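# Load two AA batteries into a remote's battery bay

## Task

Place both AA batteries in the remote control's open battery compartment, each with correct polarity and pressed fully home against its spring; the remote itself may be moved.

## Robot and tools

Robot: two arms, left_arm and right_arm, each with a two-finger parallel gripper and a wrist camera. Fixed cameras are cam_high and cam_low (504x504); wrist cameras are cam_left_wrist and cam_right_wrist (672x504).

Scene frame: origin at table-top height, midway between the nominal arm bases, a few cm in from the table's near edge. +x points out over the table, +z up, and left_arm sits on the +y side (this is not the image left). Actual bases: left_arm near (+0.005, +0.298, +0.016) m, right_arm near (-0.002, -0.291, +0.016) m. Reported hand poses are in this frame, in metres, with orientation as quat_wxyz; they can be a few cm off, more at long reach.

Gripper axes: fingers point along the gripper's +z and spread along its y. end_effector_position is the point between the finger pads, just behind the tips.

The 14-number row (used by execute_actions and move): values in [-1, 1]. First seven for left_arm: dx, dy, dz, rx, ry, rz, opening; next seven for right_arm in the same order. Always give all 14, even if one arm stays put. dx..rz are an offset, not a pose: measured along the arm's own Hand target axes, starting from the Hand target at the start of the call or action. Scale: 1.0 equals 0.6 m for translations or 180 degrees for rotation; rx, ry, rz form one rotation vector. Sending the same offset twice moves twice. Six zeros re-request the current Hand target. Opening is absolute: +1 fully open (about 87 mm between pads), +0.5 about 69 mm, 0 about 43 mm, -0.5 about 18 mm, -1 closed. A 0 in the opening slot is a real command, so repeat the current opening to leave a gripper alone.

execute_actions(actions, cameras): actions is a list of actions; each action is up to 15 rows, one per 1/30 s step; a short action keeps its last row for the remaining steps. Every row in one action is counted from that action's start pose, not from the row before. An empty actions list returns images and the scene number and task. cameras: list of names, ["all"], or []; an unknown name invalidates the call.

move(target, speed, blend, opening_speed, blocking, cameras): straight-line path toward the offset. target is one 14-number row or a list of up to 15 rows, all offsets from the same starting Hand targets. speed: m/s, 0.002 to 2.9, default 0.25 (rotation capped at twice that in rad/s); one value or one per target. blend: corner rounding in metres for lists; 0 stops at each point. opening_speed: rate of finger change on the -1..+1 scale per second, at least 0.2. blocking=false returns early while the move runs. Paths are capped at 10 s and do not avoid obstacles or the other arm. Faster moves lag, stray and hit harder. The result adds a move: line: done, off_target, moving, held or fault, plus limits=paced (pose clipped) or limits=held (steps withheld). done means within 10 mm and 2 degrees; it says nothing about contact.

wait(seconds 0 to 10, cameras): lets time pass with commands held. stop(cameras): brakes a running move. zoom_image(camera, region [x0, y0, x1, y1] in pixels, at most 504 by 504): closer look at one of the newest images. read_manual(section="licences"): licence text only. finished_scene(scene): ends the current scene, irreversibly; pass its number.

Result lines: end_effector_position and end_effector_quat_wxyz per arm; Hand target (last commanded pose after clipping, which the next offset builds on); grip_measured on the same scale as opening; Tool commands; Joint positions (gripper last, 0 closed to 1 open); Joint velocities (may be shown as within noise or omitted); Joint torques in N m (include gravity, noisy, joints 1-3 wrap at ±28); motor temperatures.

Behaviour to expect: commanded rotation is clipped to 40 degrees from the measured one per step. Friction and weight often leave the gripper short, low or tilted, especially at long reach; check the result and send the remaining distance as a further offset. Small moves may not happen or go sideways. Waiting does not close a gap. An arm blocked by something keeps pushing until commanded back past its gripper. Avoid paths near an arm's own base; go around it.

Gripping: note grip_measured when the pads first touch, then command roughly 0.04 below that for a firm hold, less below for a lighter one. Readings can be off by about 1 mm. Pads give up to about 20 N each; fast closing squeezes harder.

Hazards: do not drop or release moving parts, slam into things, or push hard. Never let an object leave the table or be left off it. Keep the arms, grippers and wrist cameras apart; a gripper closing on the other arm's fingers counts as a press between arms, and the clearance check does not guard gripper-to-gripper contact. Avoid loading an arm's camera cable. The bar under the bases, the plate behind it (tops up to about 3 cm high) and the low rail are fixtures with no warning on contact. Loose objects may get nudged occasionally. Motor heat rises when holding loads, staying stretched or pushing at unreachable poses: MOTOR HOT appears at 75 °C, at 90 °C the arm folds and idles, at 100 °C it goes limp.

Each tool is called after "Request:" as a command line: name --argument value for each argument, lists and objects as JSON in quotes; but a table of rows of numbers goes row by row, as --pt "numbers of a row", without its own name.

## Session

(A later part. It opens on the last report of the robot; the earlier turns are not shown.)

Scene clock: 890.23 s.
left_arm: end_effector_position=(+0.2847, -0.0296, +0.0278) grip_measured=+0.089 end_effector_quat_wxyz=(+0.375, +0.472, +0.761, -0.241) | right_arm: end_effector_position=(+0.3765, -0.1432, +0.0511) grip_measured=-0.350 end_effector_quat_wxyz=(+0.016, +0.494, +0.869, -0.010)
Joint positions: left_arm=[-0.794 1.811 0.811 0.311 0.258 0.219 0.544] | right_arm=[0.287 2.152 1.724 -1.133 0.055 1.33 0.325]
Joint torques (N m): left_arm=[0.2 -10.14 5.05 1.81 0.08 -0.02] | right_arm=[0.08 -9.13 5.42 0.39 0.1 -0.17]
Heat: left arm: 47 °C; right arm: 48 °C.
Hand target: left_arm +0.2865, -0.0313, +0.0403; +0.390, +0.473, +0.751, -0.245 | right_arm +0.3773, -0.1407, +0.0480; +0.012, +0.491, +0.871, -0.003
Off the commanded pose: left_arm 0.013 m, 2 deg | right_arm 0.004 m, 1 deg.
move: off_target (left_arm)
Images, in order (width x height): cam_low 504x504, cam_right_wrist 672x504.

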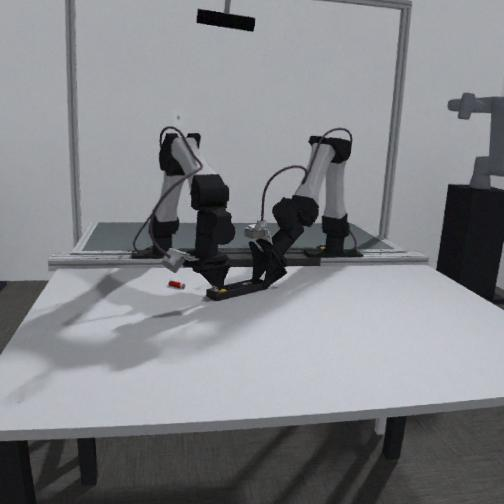

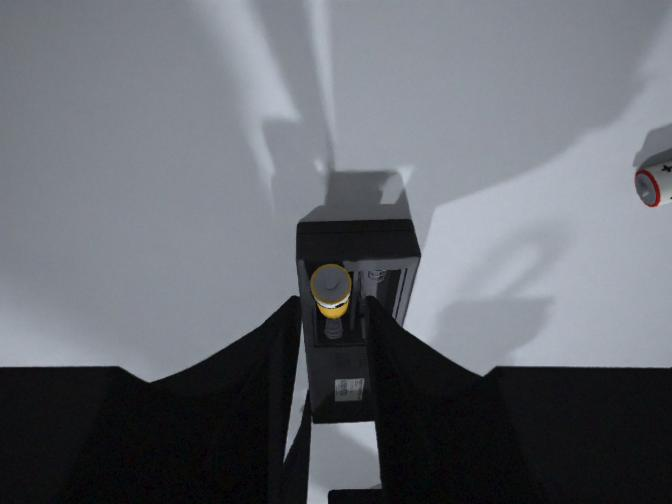

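Request:
move --pt "0 0 0 0 0 0 0 0 0 0 0 0 0 -0.68" --pt "0 0 0 0 0 0 0 0.022 0 0.003 0 0 0 -0.7" --speed 0.05 --opening_speed 0.5 --cameras '["cam_low","cam_right_wrist"]'

Request:
zoom_image --camera "cam_right_wrist" --region '[230, 220, 430, 420]'

Request:
zoom_image --camera "cam_low" --region '[180, 220, 280, 310]'

Scene clock: 902.73 s.
left_arm: end_effector_position=(+0.2847, -0.0296, +0.0278) grip_measured=+0.089 end_effector_quat_wxyz=(+0.375, +0.472, +0.761, -0.241) | right_arm: end_effector_position=(+0.3716, -0.1350, +0.0478) grip_measured=-0.699 end_effector_quat_wxyz=(+0.012, +0.489, +0.872, -0.009)
Joint positions: left_arm=[-0.794 1.811 0.811 0.311 0.258 0.219 0.544] | right_arm=[0.307 2.152 1.709 -1.123 0.048 1.338 0.151]
Joint torques (N m): left_arm=[0.23 -10.14 5.04 1.79 0.08 -0.01] | right_arm=[1.14 -9.84 4.48 0.43 0.17 0.07]
Heat: left arm: 47 °C; right arm: 50 °C.
Hand target: left_arm +0.2865, -0.0313, +0.0403; +0.390, +0.473, +0.751, -0.245 | right_arm +0.3705, -0.1296, +0.0458; +0.012, +0.491, +0.871, -0.003
Off the commanded pose: left_arm 0.013 m, 2 deg | right_arm 0.006 m, 1 deg.
move: off_target (left_arm)
Images, in order (width x height): cam_low 504x504, cam_right_wrist 672x504.

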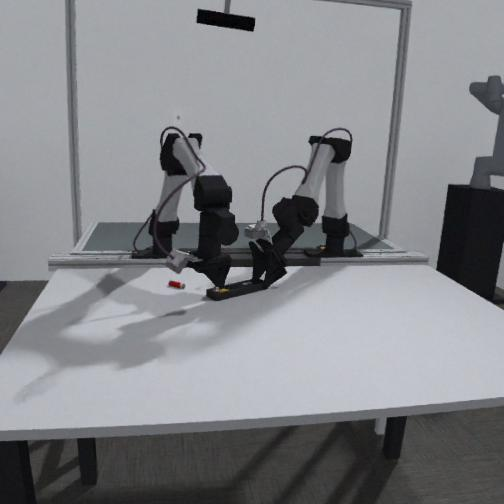

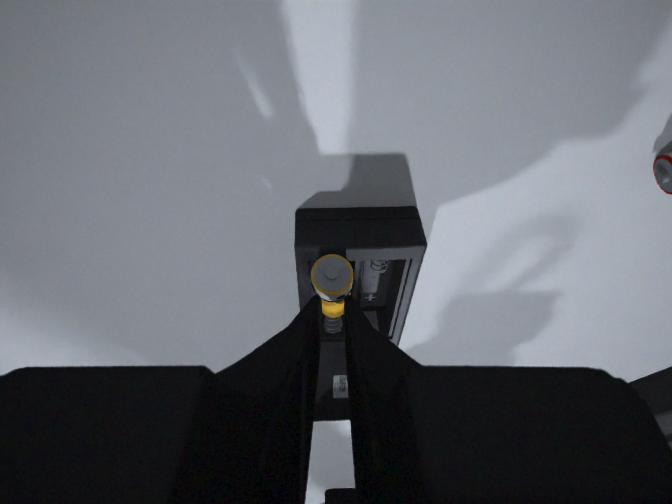

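Scaled by 2.520.

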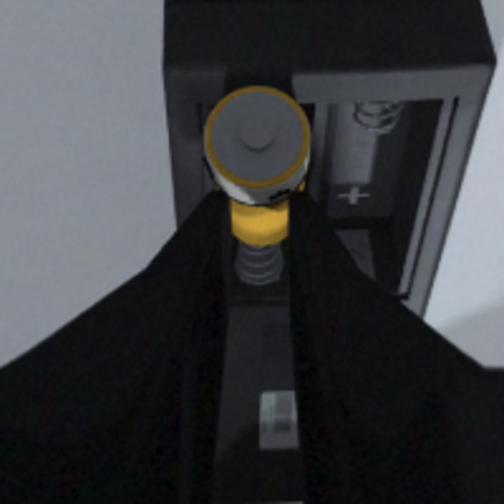

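Scaled by 5.040.

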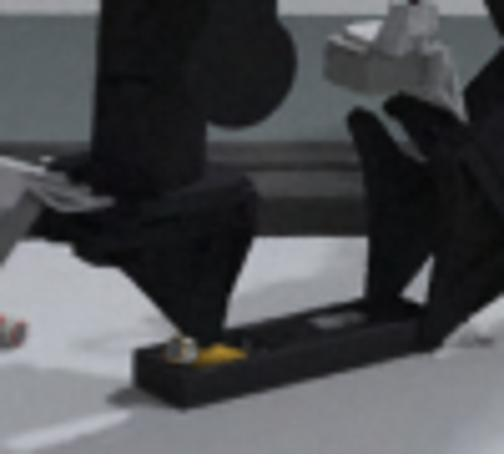

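Request:
move --pt "0 0 0 0 0 0 0 -0.005 0 0 0 0 0 -0.35" --pt "0 0 0 0 0 0 0 -0.005 0 -0.05 0 0 0 -0.35" --pt "0 0 0 0 0 0 0 -0.0745 -0.0015 -0.05 0 0 0 -1" --pt "0 0 0 0 0 0 0 -0.0745 -0.0015 -0.005 0 0 0 -1" --speed 0.1 --opening_speed 0.8 --cameras '["cam_low","cam_right_wrist"]'

Request:
zoom_image --camera "cam_right_wrist" --region '[230, 220, 430, 420]'

Request:
zoom_image --camera "cam_low" --region '[180, 220, 280, 310]'

Scene clock: 920.13 s.
left_arm: end_effector_position=(+0.2847, -0.0296, +0.0278) grip_measured=+0.089 end_effector_quat_wxyz=(+0.375, +0.472, +0.761, -0.241) | right_arm: end_effector_position=(+0.3923, -0.1714, +0.0535) grip_measured=-0.970 end_effector_quat_wxyz=(+0.014, +0.496, +0.868, -0.008)
Joint positions: left_arm=[-0.794 1.811 0.811 0.311 0.258 0.219 0.544] | right_arm=[0.209 2.181 1.782 -1.158 0.048 1.257 0.015]
Joint torques (N m): left_arm=[0.23 -10.15 5.03 1.79 0.08 -0.02] | right_arm=[0.53 -9.29 5.41 0.38 0.16 -0.18]
Motor temperatures (°C): left_arm=[25 48 37 33 24 22 25] | right_arm=[23 52 38 23 24 22 24]
Heat: left arm: 48 °C; right arm: 52 °C.
Hand target: left_arm +0.2865, -0.0313, +0.0403; +0.390, +0.473, +0.751, -0.245 | right_arm +0.3927, -0.1683, +0.0499; +0.012, +0.491, +0.871, -0.003
Off the commanded pose: left_arm 0.013 m, 2 deg | right_arm 0.005 m, 1 deg.
move: off_target (left_arm)
Images, in order (width x height): cam_low 504x504, cam_right_wrist 672x504.

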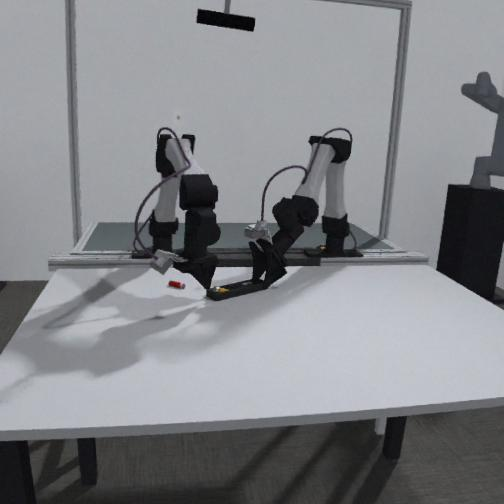

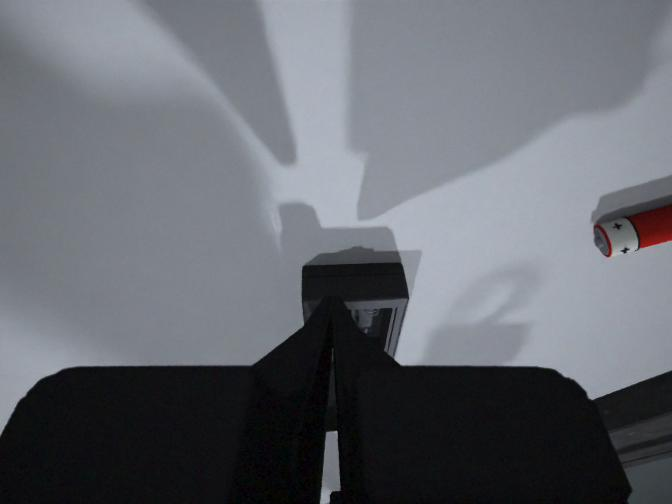

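Scaled by 2.520.

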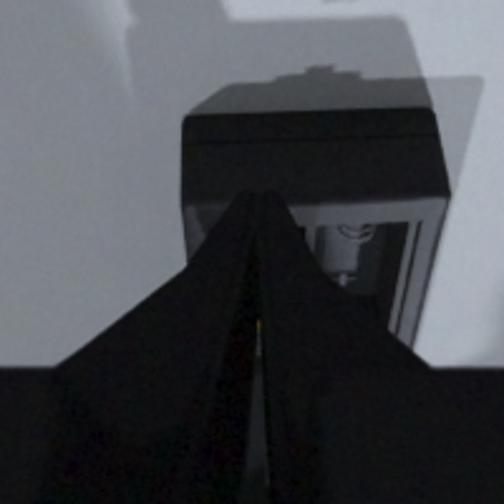

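Scaled by 5.040.

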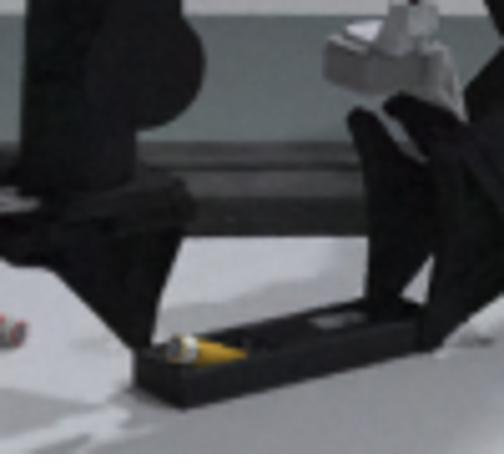

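Request:
move --target '[0,0,0,0,0,0,0,0.033,-0.001,0.004,0,0,0,-1]' --speed 0.05 --cameras '["cam_low","cam_right_wrist"]'

Request:
zoom_image --camera "cam_low" --region '[190, 250, 270, 310]'

Scene clock: 926.90 s.
left_arm: end_effector_position=(+0.2847, -0.0296, +0.0278) grip_measured=+0.089 end_effector_quat_wxyz=(+0.375, +0.472, +0.761, -0.241) | right_arm: end_effector_position=(+0.3795, -0.1568, +0.0425) grip_measured=-0.970 end_effector_quat_wxyz=(+0.005, +0.487, +0.873, -0.016)
Joint positions: left_arm=[-0.794 1.811 0.811 0.311 0.258 0.219 0.544] | right_arm=[0.25 2.181 1.735 -1.137 0.048 1.278 0.015]
Joint torques (N m): left_arm=[0.2 -10.17 5.03 1.79 0.09 -0.02] | right_arm=[0.79 -11.02 5.15 0.4 0.16 0.07]
Heat: left arm: 48 °C; right arm: 52 °C.
Hand target: left_arm +0.2865, -0.0313, +0.0403; +0.390, +0.473, +0.751, -0.245 | right_arm +0.3821, -0.1517, +0.0470; +0.012, +0.491, +0.871, -0.003
Off the commanded pose: left_arm 0.013 m, 2 deg | right_arm 0.007 m, 2 deg.
move: off_target (left_arm)
Images, in order (width x height): cam_low 504x504, cam_right_wrist 672x504.

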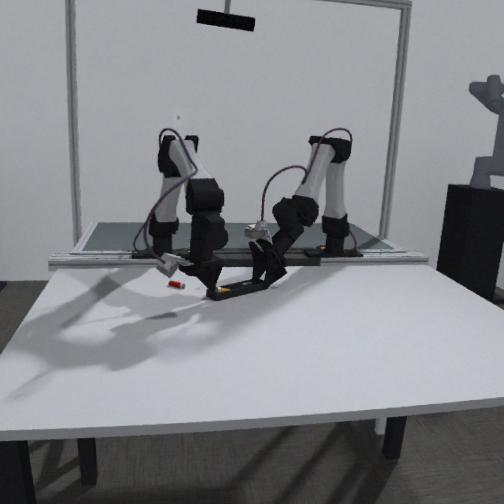

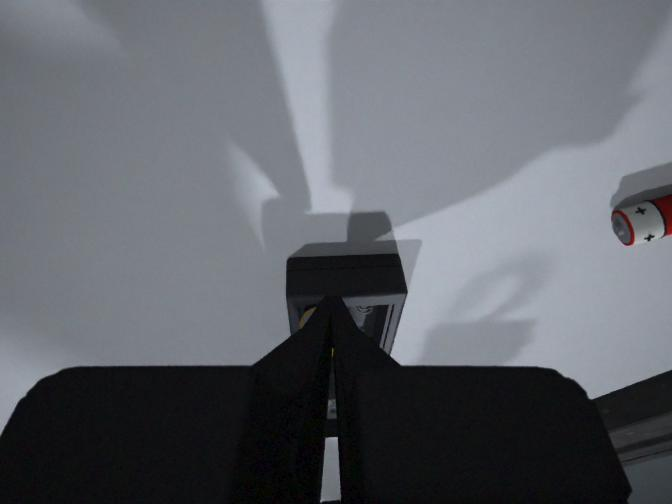

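Scaled by 6.300.

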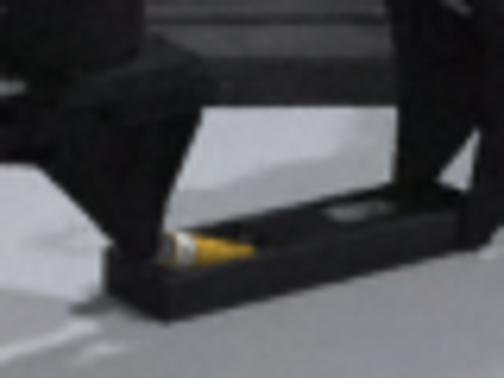

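Request:
move --pt "0 0 0 0 0 0 0 -0.033 0.0 -0.008 0 0 0 -1" --pt "0 0 0 0 0 0 0 -0.033 0.009 -0.012 0 0 0 -1" --pt "0 0 0 0 0 0 0 0.004 0.009 -0.009 0 0 0 -1" --speed 0.05 --cameras '["cam_low","cam_right_wrist"]'

Request:
zoom_image --camera "cam_low" --region '[190, 250, 270, 310]'

Request:
zoom_image --camera "cam_right_wrist" --region '[230, 220, 430, 420]'

Scene clock: 937.87 s.
left_arm: end_effector_position=(+0.2847, -0.0296, +0.0278) grip_measured=+0.089 end_effector_quat_wxyz=(+0.375, +0.472, +0.761, -0.241) | right_arm: end_effector_position=(+0.3864, -0.1506, +0.0504) grip_measured=-0.970 end_effector_quat_wxyz=(+0.013, +0.488, +0.873, -0.009)
Joint positions: left_arm=[-0.794 1.811 0.811 0.311 0.258 0.219 0.544] | right_arm=[0.261 2.187 1.779 -1.154 0.048 1.289 0.015]
Joint torques (N m): left_arm=[0.21 -10.09 4.98 1.8 0.07 -0.01] | right_arm=[0.76 -10.52 5.23 0.32 0.16 0.07]
Heat: left arm: 48 °C; right arm: 53 °C.
Hand target: left_arm +0.2865, -0.0313, +0.0403; +0.390, +0.473, +0.751, -0.245 | right_arm +0.3853, -0.1467, +0.0524; +0.012, +0.491, +0.871, -0.003
Off the commanded pose: left_arm 0.013 m, 2 deg | right_arm 0.004 m, 1 deg.
move: off_target (left_arm)
Images, in order (width x height): cam_low 504x504, cam_right_wrist 672x504.

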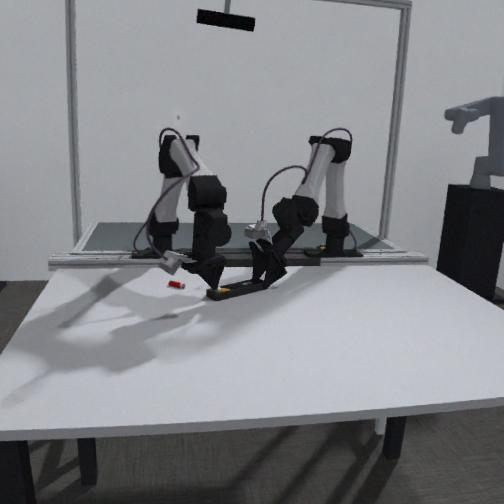

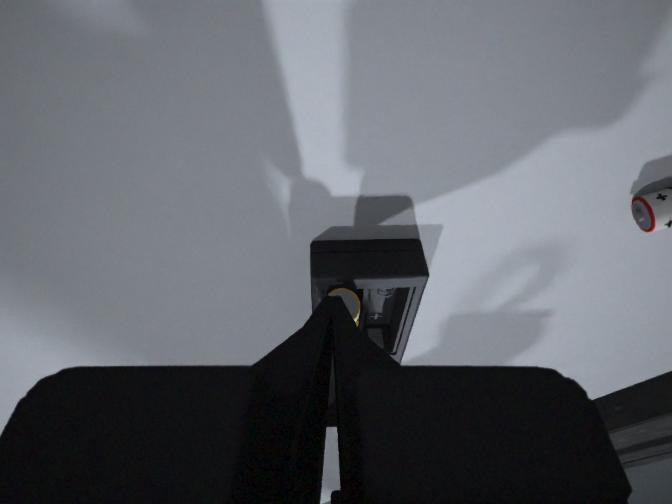

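Scaled by 6.300.

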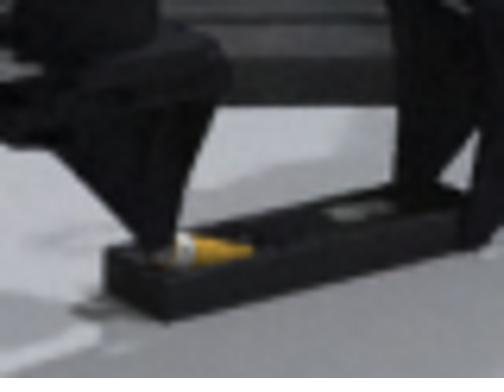

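Scaled by 2.520.

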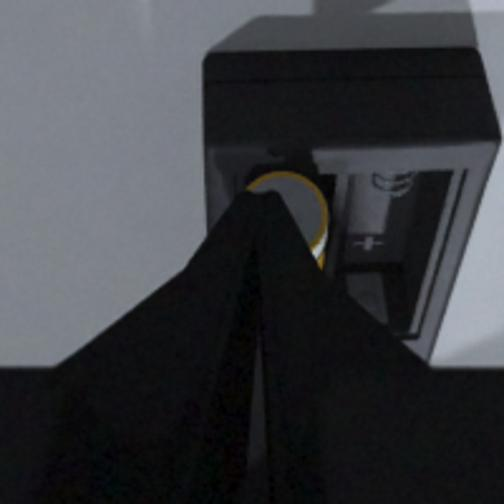

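Request:
move --pt "0 0 0 0 0 0 0 -0.018 0 0 0 0 0 -1" --pt "0 0 0 0 0 0 0 -0.018 -0.0045 0 0 0 0 -1" --pt "0 0 0 0 0 0 0 0.012 -0.0045 0.0 0 0 0 -1" --speed 0.05 --cameras '["cam_low","cam_right_wrist"]'

Request:
zoom_image --camera "cam_low" --region '[190, 250, 270, 310]'

Request:
zoom_image --camera "cam_right_wrist" --region '[230, 220, 430, 420]'

Scene clock: 949.10 s.
left_arm: end_effector_position=(+0.2847, -0.0296, +0.0278) grip_measured=+0.089 end_effector_quat_wxyz=(+0.375, +0.472, +0.761, -0.241) | right_arm: end_effector_position=(+0.3814, -0.1524, +0.0449) grip_measured=-0.970 end_effector_quat_wxyz=(+0.008, +0.492, +0.870, -0.017)
Joint positions: left_arm=[-0.794 1.811 0.811 0.311 0.258 0.219 0.544] | right_arm=[0.261 2.187 1.756 -1.15 0.053 1.3 0.015]
Joint torques (N m): left_arm=[0.23 -10.14 5.03 1.79 0.08 -0.01] | right_arm=[2.14 -11.89 4.46 0.36 0.11 0.11]
Heat: left arm: 48 °C; right arm: 51 °C.
Hand target: left_arm +0.2865, -0.0313, +0.0403; +0.390, +0.473, +0.751, -0.245 | right_arm +0.3793, -0.1420, +0.0522; +0.012, +0.491, +0.871, -0.003
Off the commanded pose: left_arm 0.013 m, 2 deg | right_arm 0.013 m, 2 deg.
move: off_target (left_arm, right_arm)
Images, in order (width x height): cam_low 504x504, cam_right_wrist 672x504.

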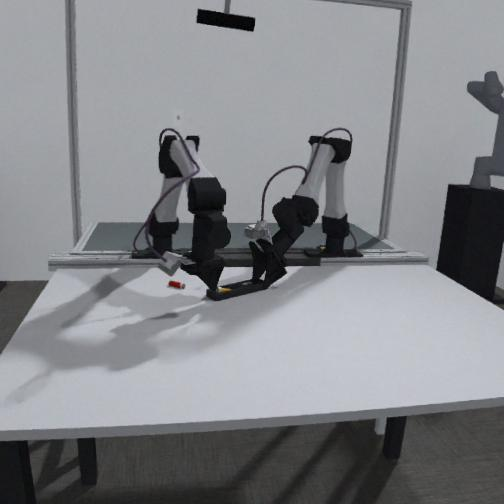

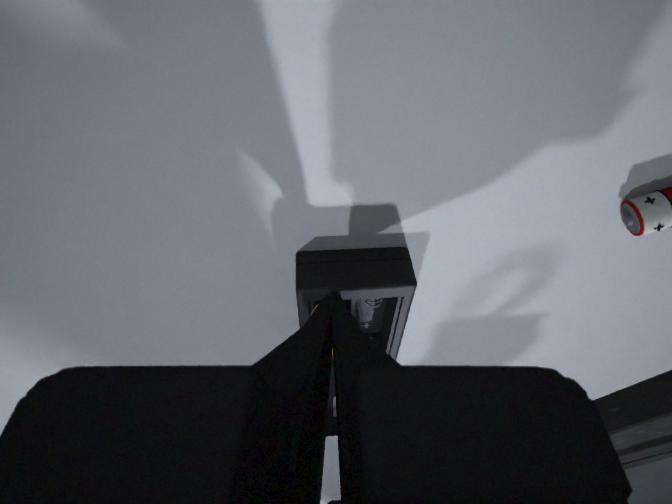

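Scaled by 6.300.

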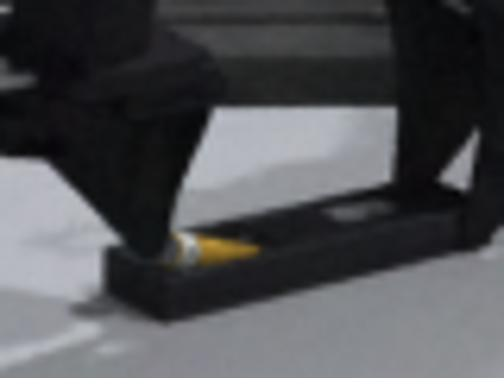

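Scaled by 2.520.

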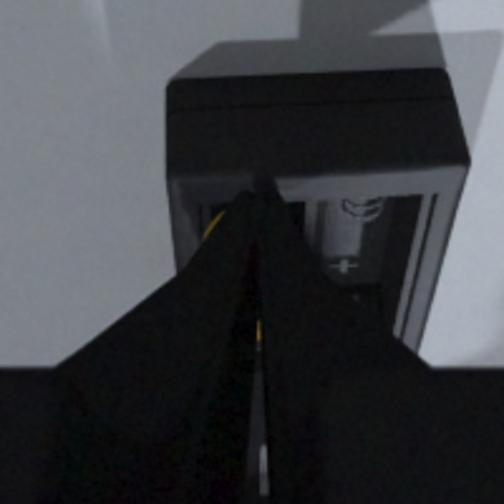

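Request:
move --pt "0 0 0 0 0 0 0 -0.03 0 -0.005 0 0 0 -1" --pt "0 0 0 0 0 0 0 -0.03 0 -0.06 0 0 0 -0.35" --pt "0 0 0 0 0 0 0 0.025 0.00 -0.06 0 0 0 -0.35" --speed 0.1 --cameras '["cam_low","cam_right_wrist"]'

Request:
zoom_image --camera "cam_low" --region '[190, 250, 270, 310]'

Request:
zoom_image --camera "cam_right_wrist" --region '[230, 180, 430, 380]'

Scene clock: 971.20 s.
left_arm: end_effector_position=(+0.2847, -0.0296, +0.0278) grip_measured=+0.089 end_effector_quat_wxyz=(+0.375, +0.472, +0.761, -0.241) | right_arm: end_effector_position=(+0.3704, -0.1322, +0.0726) grip_measured=-0.350 end_effector_quat_wxyz=(+0.003, +0.486, +0.874, -0.023)
Joint positions: left_arm=[-0.794 1.811 0.811 0.311 0.258 0.219 0.544] | right_arm=[0.317 2.17 1.836 -1.265 0.052 1.342 0.325]
Joint torques (N m): left_arm=[0.21 -10.13 5.04 1.79 0.08 -0.02] | right_arm=[0.54 -13.14 5.22 0.24 0.13 0.05]
Heat: left arm: 48 °C; right arm: 53 °C.
Hand target: left_arm +0.2865, -0.0313, +0.0403; +0.390, +0.473, +0.751, -0.245 | right_arm +0.3709, -0.1285, +0.0878; +0.012, +0.491, +0.871, -0.003
Off the commanded pose: left_arm 0.013 m, 2 deg | right_arm 0.016 m, 3 deg.
move: off_target (left_arm, right_arm); target 2's new opening was sent with right_arm's hand 0.021 m and 3 deg from that target
Images, in order (width x height): cam_low 504x504, cam_right_wrist 672x504.

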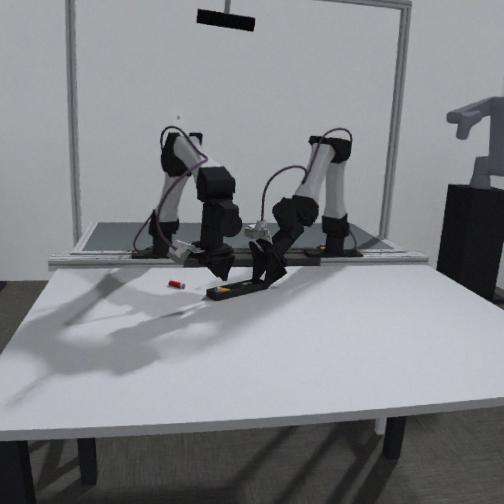

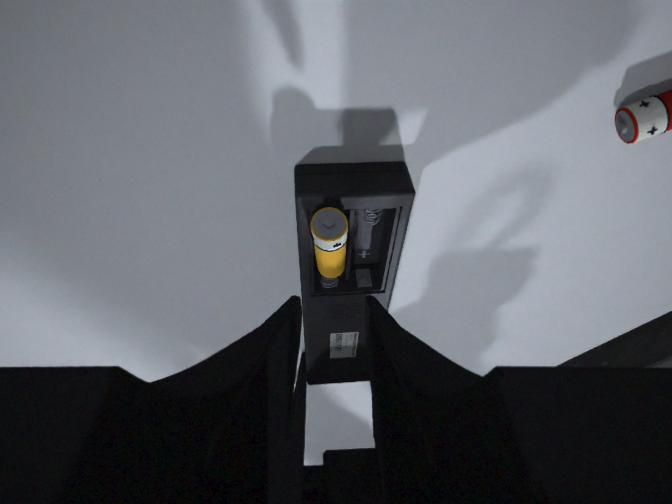

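Scaled by 6.300.

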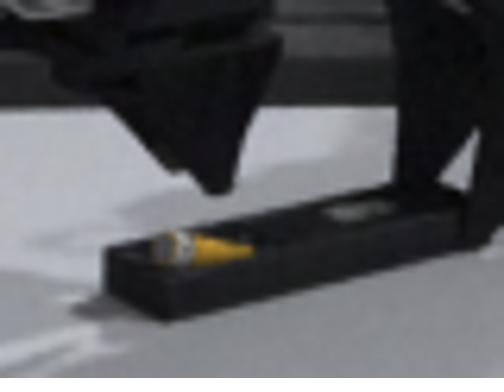

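Scaled by 2.520.

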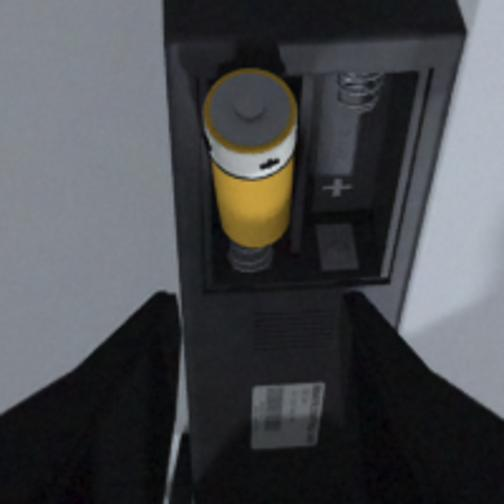

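Request:
move --pt "0 0 0 0 0 0 0 -0.026 0.0017 0.045 0 0 0 -0.40" --pt "0 0 0 0 0 0 0 -0.026 0.0017 0.083 0 0 0 -0.40" --pt "0 0 0 0 0 0 0 -0.026 0.0017 0.083 0 0 0 -0.65" --speed 0.07 --opening_speed 0.5 --cameras '["cam_low","cam_right_wrist"]'

Request:
zoom_image --camera "cam_low" --region '[190, 250, 270, 310]'

Request:
zoom_image --camera "cam_right_wrist" --region '[230, 220, 430, 420]'

Scene clock: 987.07 s.
left_arm: end_effector_position=(+0.2851, -0.0293, +0.0278) grip_measured=+0.089 end_effector_quat_wxyz=(+0.375, +0.472, +0.761, -0.240) | right_arm: end_effector_position=(+0.3799, -0.1440, +0.0427) grip_measured=-0.586 end_effector_quat_wxyz=(+0.016, +0.491, +0.871, -0.009)
Joint positions: left_arm=[-0.793 1.811 0.811 0.311 0.258 0.219 0.544] | right_arm=[0.281 2.17 1.719 -1.108 0.052 1.318 0.207]
Joint torques (N m): left_arm=[0.13 -10.14 4.98 1.79 0.09 -0.02] | right_arm=[0.03 -9.07 5.22 0.43 0.13 -0.11]
Motor temperatures (°C): left_arm=[25 48 37 33 24 22 25] | right_arm=[23 56 38 23 24 22 24]
Heat: left arm: 48 °C; right arm: 56 °C.
Hand target: left_arm +0.2865, -0.0313, +0.0403; +0.390, +0.473, +0.751, -0.245 | right_arm +0.3806, -0.1423, +0.0383; +0.012, +0.491, +0.871, -0.003
Off the commanded pose: left_arm 0.013 m, 2 deg | right_arm 0.005 m, 1 deg.
move: off_target (left_arm)
Images, in order (width x height): cam_low 504x504, cam_right_wrist 672x504.

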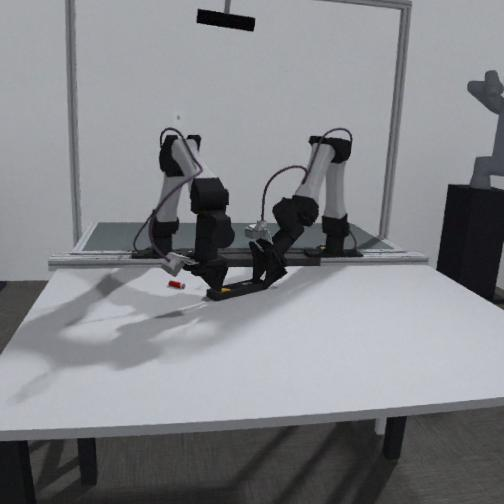

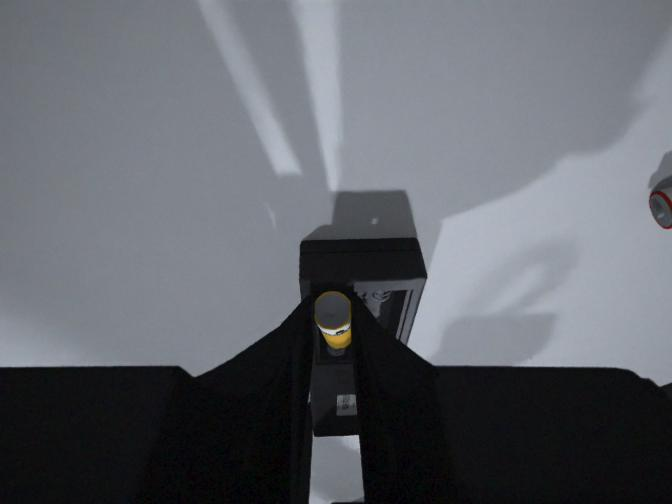

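Scaled by 6.300.

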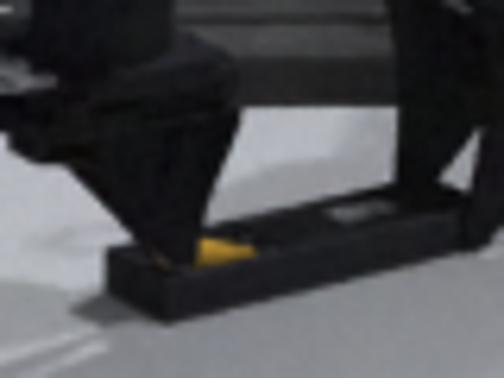

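Scaled by 2.520.

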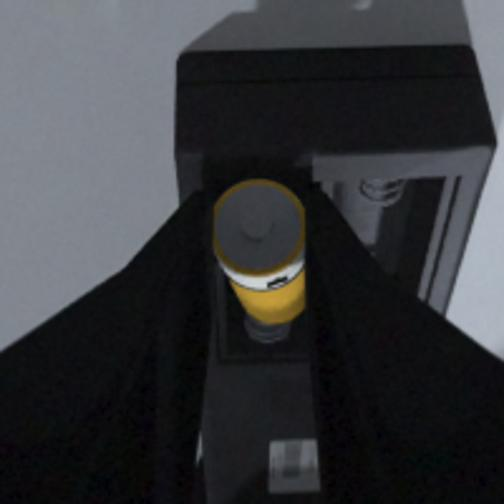

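Request:
move --target '[0,0,0,0,0,0,0,0.03,0.001,0.003,0,0,0,-0.68]' --speed 0.05 --cameras '["cam_low","cam_right_wrist"]'

Request:
zoom_image --camera "cam_right_wrist" --region '[230, 220, 430, 420]'

Scene clock: 994.23 s.
left_arm: end_effector_position=(+0.2851, -0.0293, +0.0278) grip_measured=+0.089 end_effector_quat_wxyz=(+0.375, +0.472, +0.761, -0.240) | right_arm: end_effector_position=(+0.3779, -0.1415, +0.0414) grip_measured=-0.586 end_effector_quat_wxyz=(+0.018, +0.494, +0.869, -0.012)
Joint positions: left_arm=[-0.793 1.811 0.811 0.311 0.258 0.219 0.544] | right_arm=[0.291 2.167 1.709 -1.104 0.059 1.335 0.207]
Joint torques (N m): left_arm=[0.13 -10.18 5.07 1.79 0.08 -0.02] | right_arm=[3.08 -9.72 3.48 0.52 0.07 0.14]
Motor temperatures (°C): left_arm=[25 49 37 33 24 22 25] | right_arm=[23 55 37 23 24 22 24]
Heat: left arm: 49 °C; right arm: 55 °C.
Hand target: left_arm +0.2865, -0.0313, +0.0403; +0.390, +0.473, +0.751, -0.245 | right_arm +0.3720, -0.1265, +0.0362; +0.012, +0.491, +0.871, -0.003
Off the commanded pose: left_arm 0.013 m, 2 deg | right_arm 0.017 m, 1 deg.
move: off_target (left_arm, right_arm)
Images, in order (width x height): cam_low 504x504, cam_right_wrist 672x504.

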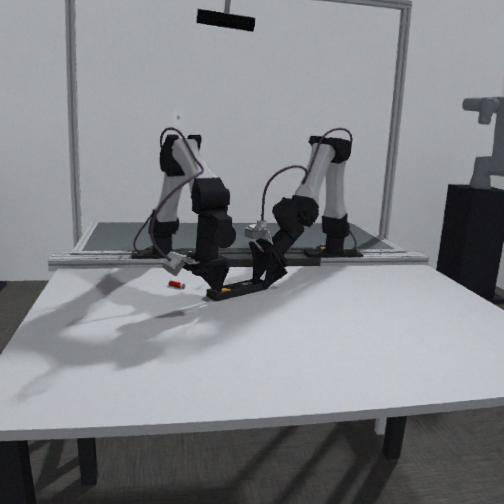

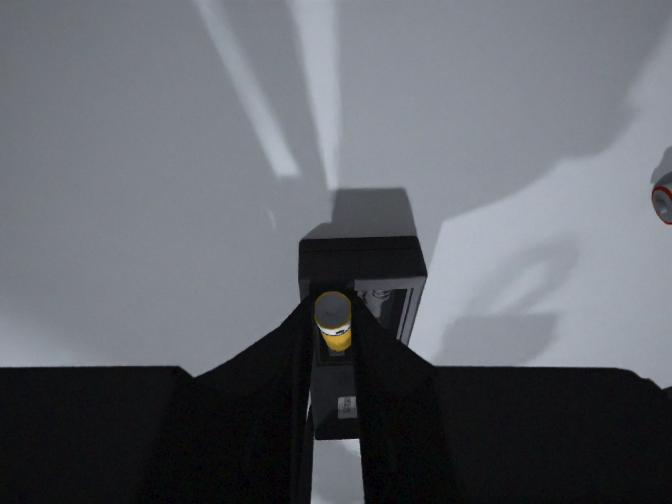

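Scaled by 2.520.

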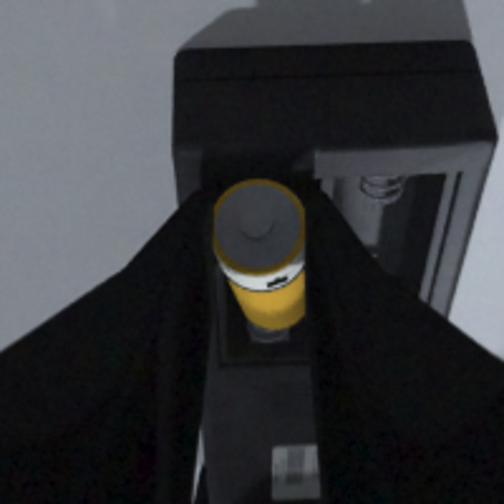

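Request:
move --target '[0,0,0,0,0,0,0,0.022,-0.002,0.004,0,0,0,-0.8]' --speed 0.05 --cameras '["cam_low","cam_right_wrist","cam_left_wrist"]'

Request:
zoom_image --camera "cam_right_wrist" --region '[230, 220, 430, 420]'

Scene clock: 1000.90 s.
left_arm: end_effector_position=(+0.2851, -0.0293, +0.0278) grip_measured=+0.089 end_effector_quat_wxyz=(+0.375, +0.472, +0.761, -0.240) | right_arm: end_effector_position=(+0.3766, -0.1398, +0.0407) grip_measured=-0.586 end_effector_quat_wxyz=(+0.035, +0.498, +0.866, -0.019)
Joint positions: left_arm=[-0.793 1.811 0.811 0.311 0.258 0.219 0.544] | right_arm=[0.311 2.15 1.683 -1.083 0.094 1.362 0.207]
Joint torques (N m): left_arm=[0.13 -10.14 5.01 1.79 0.09 -0.02] | right_arm=[4.07 -9.16 3.26 0.48 -0.24 0.17]
Heat: left arm: 49 °C; right arm: 54 °C.
Hand target: left_arm +0.2865, -0.0313, +0.0403; +0.390, +0.473, +0.751, -0.245 | right_arm +0.3641, -0.1158, +0.0335; +0.012, +0.491, +0.871, -0.003
Off the commanded pose: left_arm 0.013 m, 2 deg | right_arm 0.028 m, 3 deg.
move: off_target (left_arm, right_arm)
Images, in order (width x height): cam_low 504x504, cam_left_wrist 672x504, cam_right_wrist 672x504.

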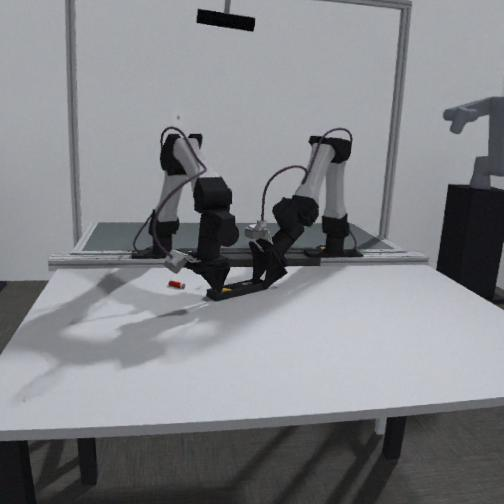

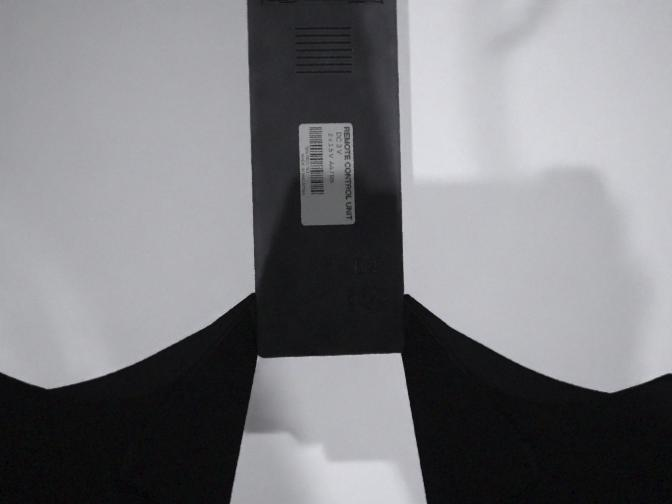

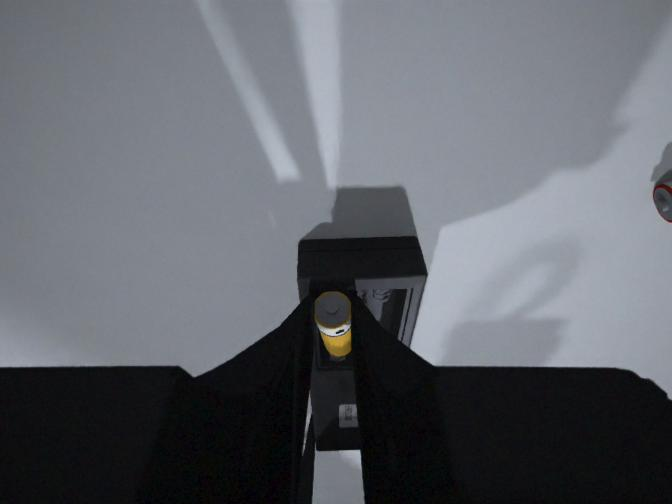

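Scaled by 2.520.

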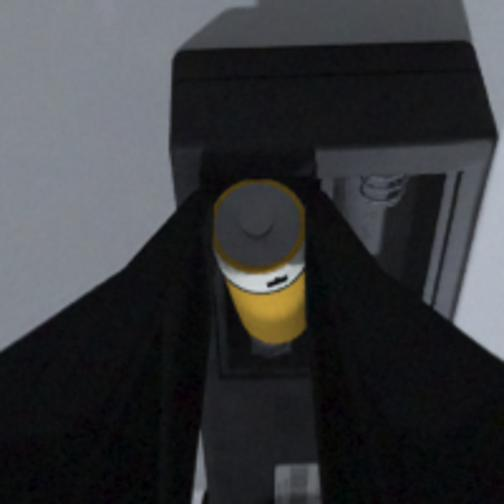

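Request:
move --pt "0 0 0 0 0 0 0 0.01 -0.002 0.0 0 0 0 -0.8" --pt "0 0 0 0 0 0 0 0.012 -0.002 0.025 0 0 0 -0.8" --speed 0.05 --cameras '["cam_low","cam_right_wrist"]'

Request:
zoom_image --camera "cam_right_wrist" --region '[230, 220, 430, 420]'

Request:
zoom_image --camera "cam_low" --region '[190, 250, 270, 310]'

Scene clock: 1010.37 s.
left_arm: end_effector_position=(+0.2851, -0.0293, +0.0278) grip_measured=+0.089 end_effector_quat_wxyz=(+0.375, +0.472, +0.761, -0.240) | right_arm: end_effector_position=(+0.3757, -0.1391, +0.0399) grip_measured=-0.586 end_effector_quat_wxyz=(+0.048, +0.500, +0.864, -0.015)
Joint positions: left_arm=[-0.793 1.811 0.811 0.311 0.258 0.219 0.544] | right_arm=[0.32 2.125 1.642 -1.045 0.11 1.377 0.207]
Joint torques (N m): left_arm=[0.06 -10.15 5 1.78 0.09 -0.02] | right_arm=[4.56 -6.63 2.19 0.66 -0.38 0.18]
Heat: left arm: 49 °C; right arm: 53 °C.
Hand target: left_arm +0.2865, -0.0313, +0.0403; +0.390, +0.473, +0.751, -0.245 | right_arm +0.3597, -0.1106, +0.0182; +0.012, +0.491, +0.871, -0.003
Off the commanded pose: left_arm 0.013 m, 2 deg | right_arm 0.039 m, 5 deg.
move: off_target (left_arm, right_arm)
Images, in order (width x height): cam_low 504x504, cam_right_wrist 672x504.

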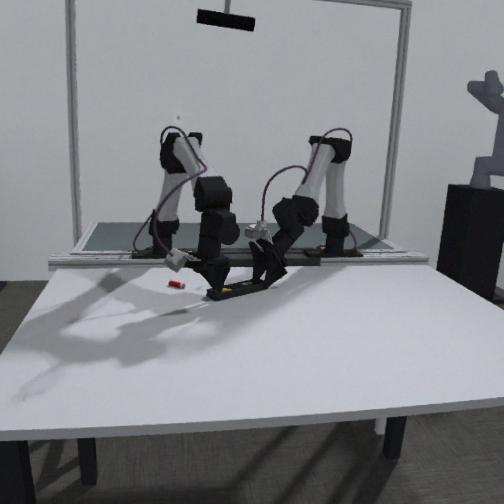

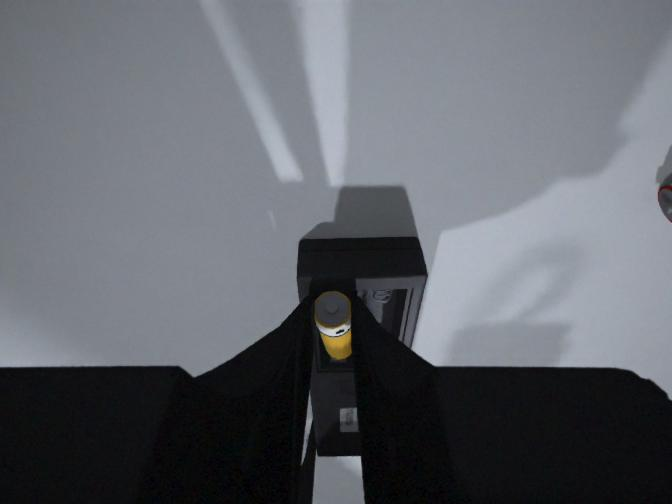

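Scaled by 2.520.

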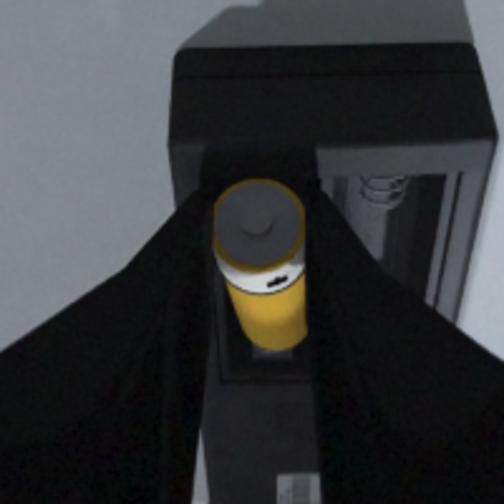

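Scaled by 6.300.

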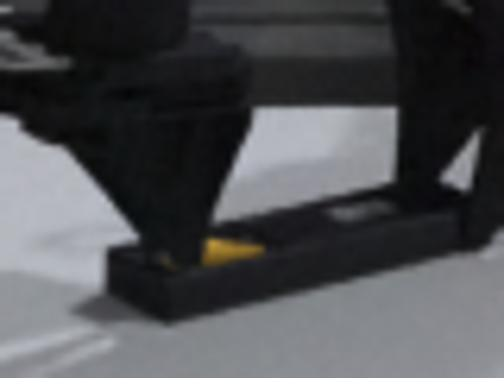

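Request:
move --pt "0 0 0 0 0 0 0 -0.04 0.001 -0.02 0 0 0 -0.8" --pt "0 0 0 0 0 0 0 -0.04 0.001 -0.02 0 0 0 -0.5" --speed 0.08 --opening_speed 0.5 --cameras '["cam_low","cam_right_wrist"]'

Request:
zoom_image --camera "cam_right_wrist" --region '[230, 220, 430, 420]'

Request:
zoom_image --camera "cam_low" --region '[190, 250, 270, 310]'

Scene clock: 1035.10 s.
left_arm: end_effector_position=(+0.2851, -0.0293, +0.0278) grip_measured=+0.089 end_effector_quat_wxyz=(+0.375, +0.472, +0.761, -0.240) | right_arm: end_effector_position=(+0.3757, -0.1396, +0.0402) grip_measured=-0.500 end_effector_quat_wxyz=(+0.033, +0.496, +0.868, -0.006)
Joint positions: left_arm=[-0.793 1.811 0.811 0.311 0.258 0.219 0.544] | right_arm=[0.304 2.132 1.652 -1.052 0.074 1.351 0.25]
Joint torques (N m): left_arm=[0.12 -10.1 5.04 1.79 0.09 -0.02] | right_arm=[0.99 -6.75 6.97 0.3 -0.07 -0.11]
Motor temperatures (°C): left_arm=[25 49 36 33 24 22 25] | right_arm=[24 49 35 23 24 22 25]
Heat: left arm: 49 °C; right arm: 49 °C.
Hand target: left_arm +0.2865, -0.0313, +0.0403; +0.390, +0.473, +0.751, -0.245 | right_arm +0.3724, -0.1306, +0.0309; +0.012, +0.491, +0.871, -0.003
Off the commanded pose: left_arm 0.013 m, 2 deg | right_arm 0.013 m, 2 deg.
move: off_target (left_arm, right_arm); target 2's new opening was sent with right_arm's hand 0.014 m and 3 deg from that target
Images, in order (width x height): cam_low 504x504, cam_right_wrist 672x504.

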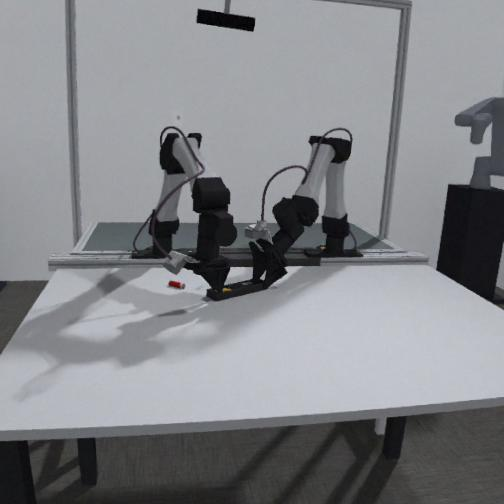

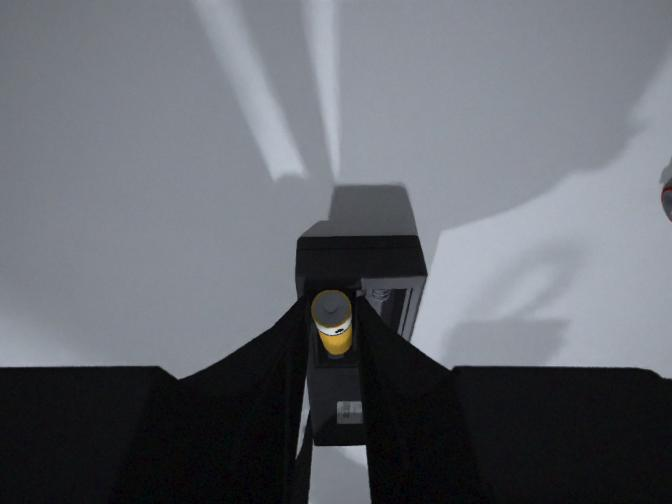

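Scaled by 2.520.

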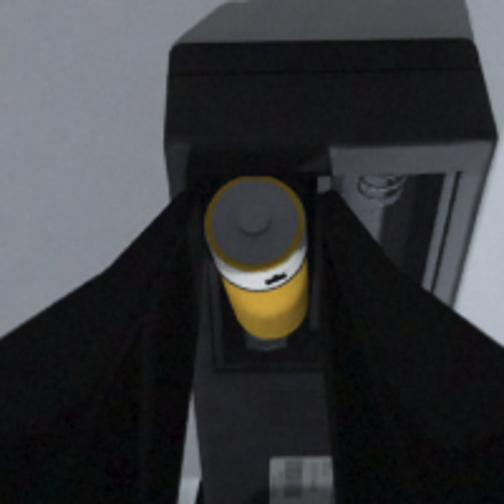

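Scaled by 6.300.

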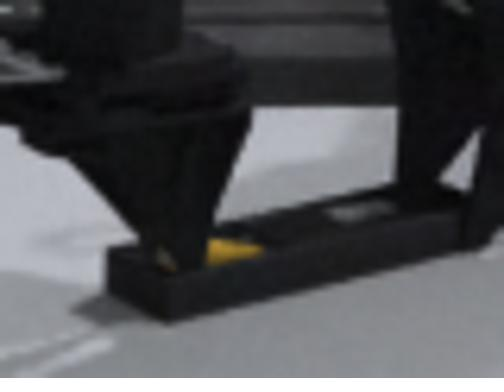

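Request:
move --pt "0 0 0 0 0 0 0 -0.012 0 0.0 0 0 0 -0.4" --pt "0 0 0 0 0 0 0 -0.012 0 -0.07 0 0 0 -0.4" --speed 0.08 --cameras '["cam_low","cam_right_wrist"]'

Request:
zoom_image --camera "cam_right_wrist" --region '[250, 160, 410, 320]'

Request:
zoom_image --camera "cam_low" --region '[190, 250, 270, 310]'

Scene clock: 1047.03 s.
left_arm: end_effector_position=(+0.2851, -0.0293, +0.0278) grip_measured=+0.089 end_effector_quat_wxyz=(+0.375, +0.472, +0.761, -0.240) | right_arm: end_effector_position=(+0.3709, -0.1426, +0.0616) grip_measured=-0.400 end_effector_quat_wxyz=(+0.009, +0.494, +0.869, -0.018)
Joint positions: left_arm=[-0.793 1.811 0.811 0.311 0.258 0.219 0.544] | right_arm=[0.292 2.145 1.754 -1.192 0.055 1.337 0.3]
Joint torques (N m): left_arm=[0.16 -10.11 5.01 1.8 0.09 -0.02] | right_arm=[0.83 -10.09 9.18 0.15 0.11 -0.11]
Heat: left arm: 49 °C; right arm: 48 °C.
Hand target: left_arm +0.2865, -0.0313, +0.0403; +0.390, +0.473, +0.751, -0.245 | right_arm +0.3754, -0.1361, +0.0731; +0.012, +0.491, +0.871, -0.003
Off the commanded pose: left_arm 0.013 m, 2 deg | right_arm 0.014 m, 2 deg.
move: off_target (left_arm, right_arm)
Images, in order (width x height): cam_low 504x504, cam_right_wrist 672x504.

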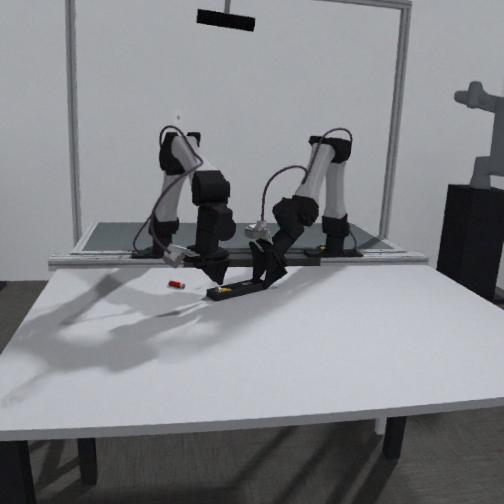

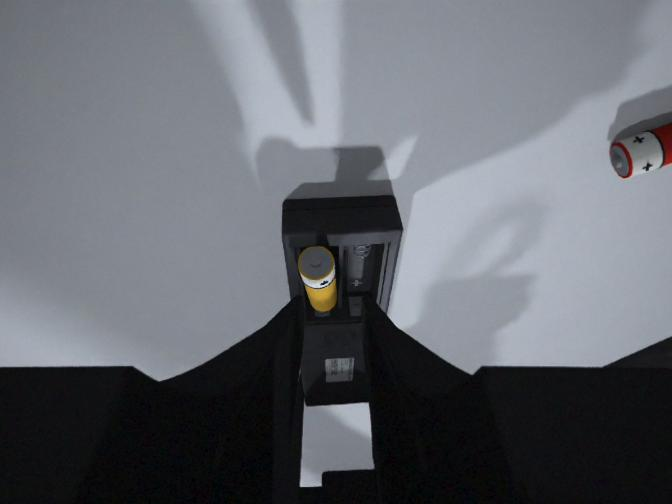

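Scaled by 3.150.

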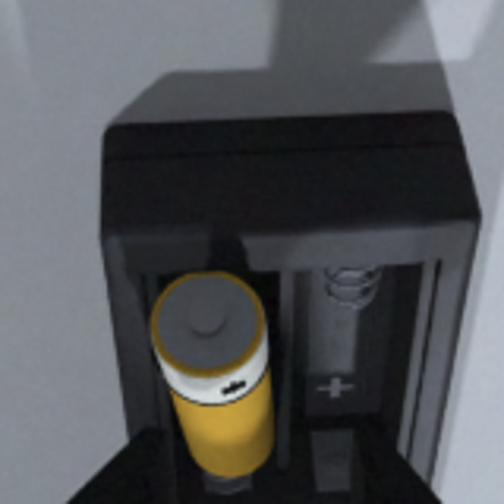

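Scaled by 6.300.

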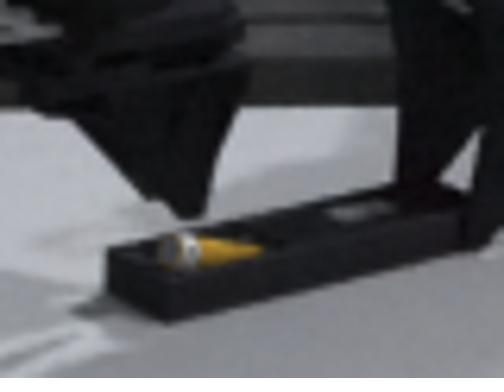

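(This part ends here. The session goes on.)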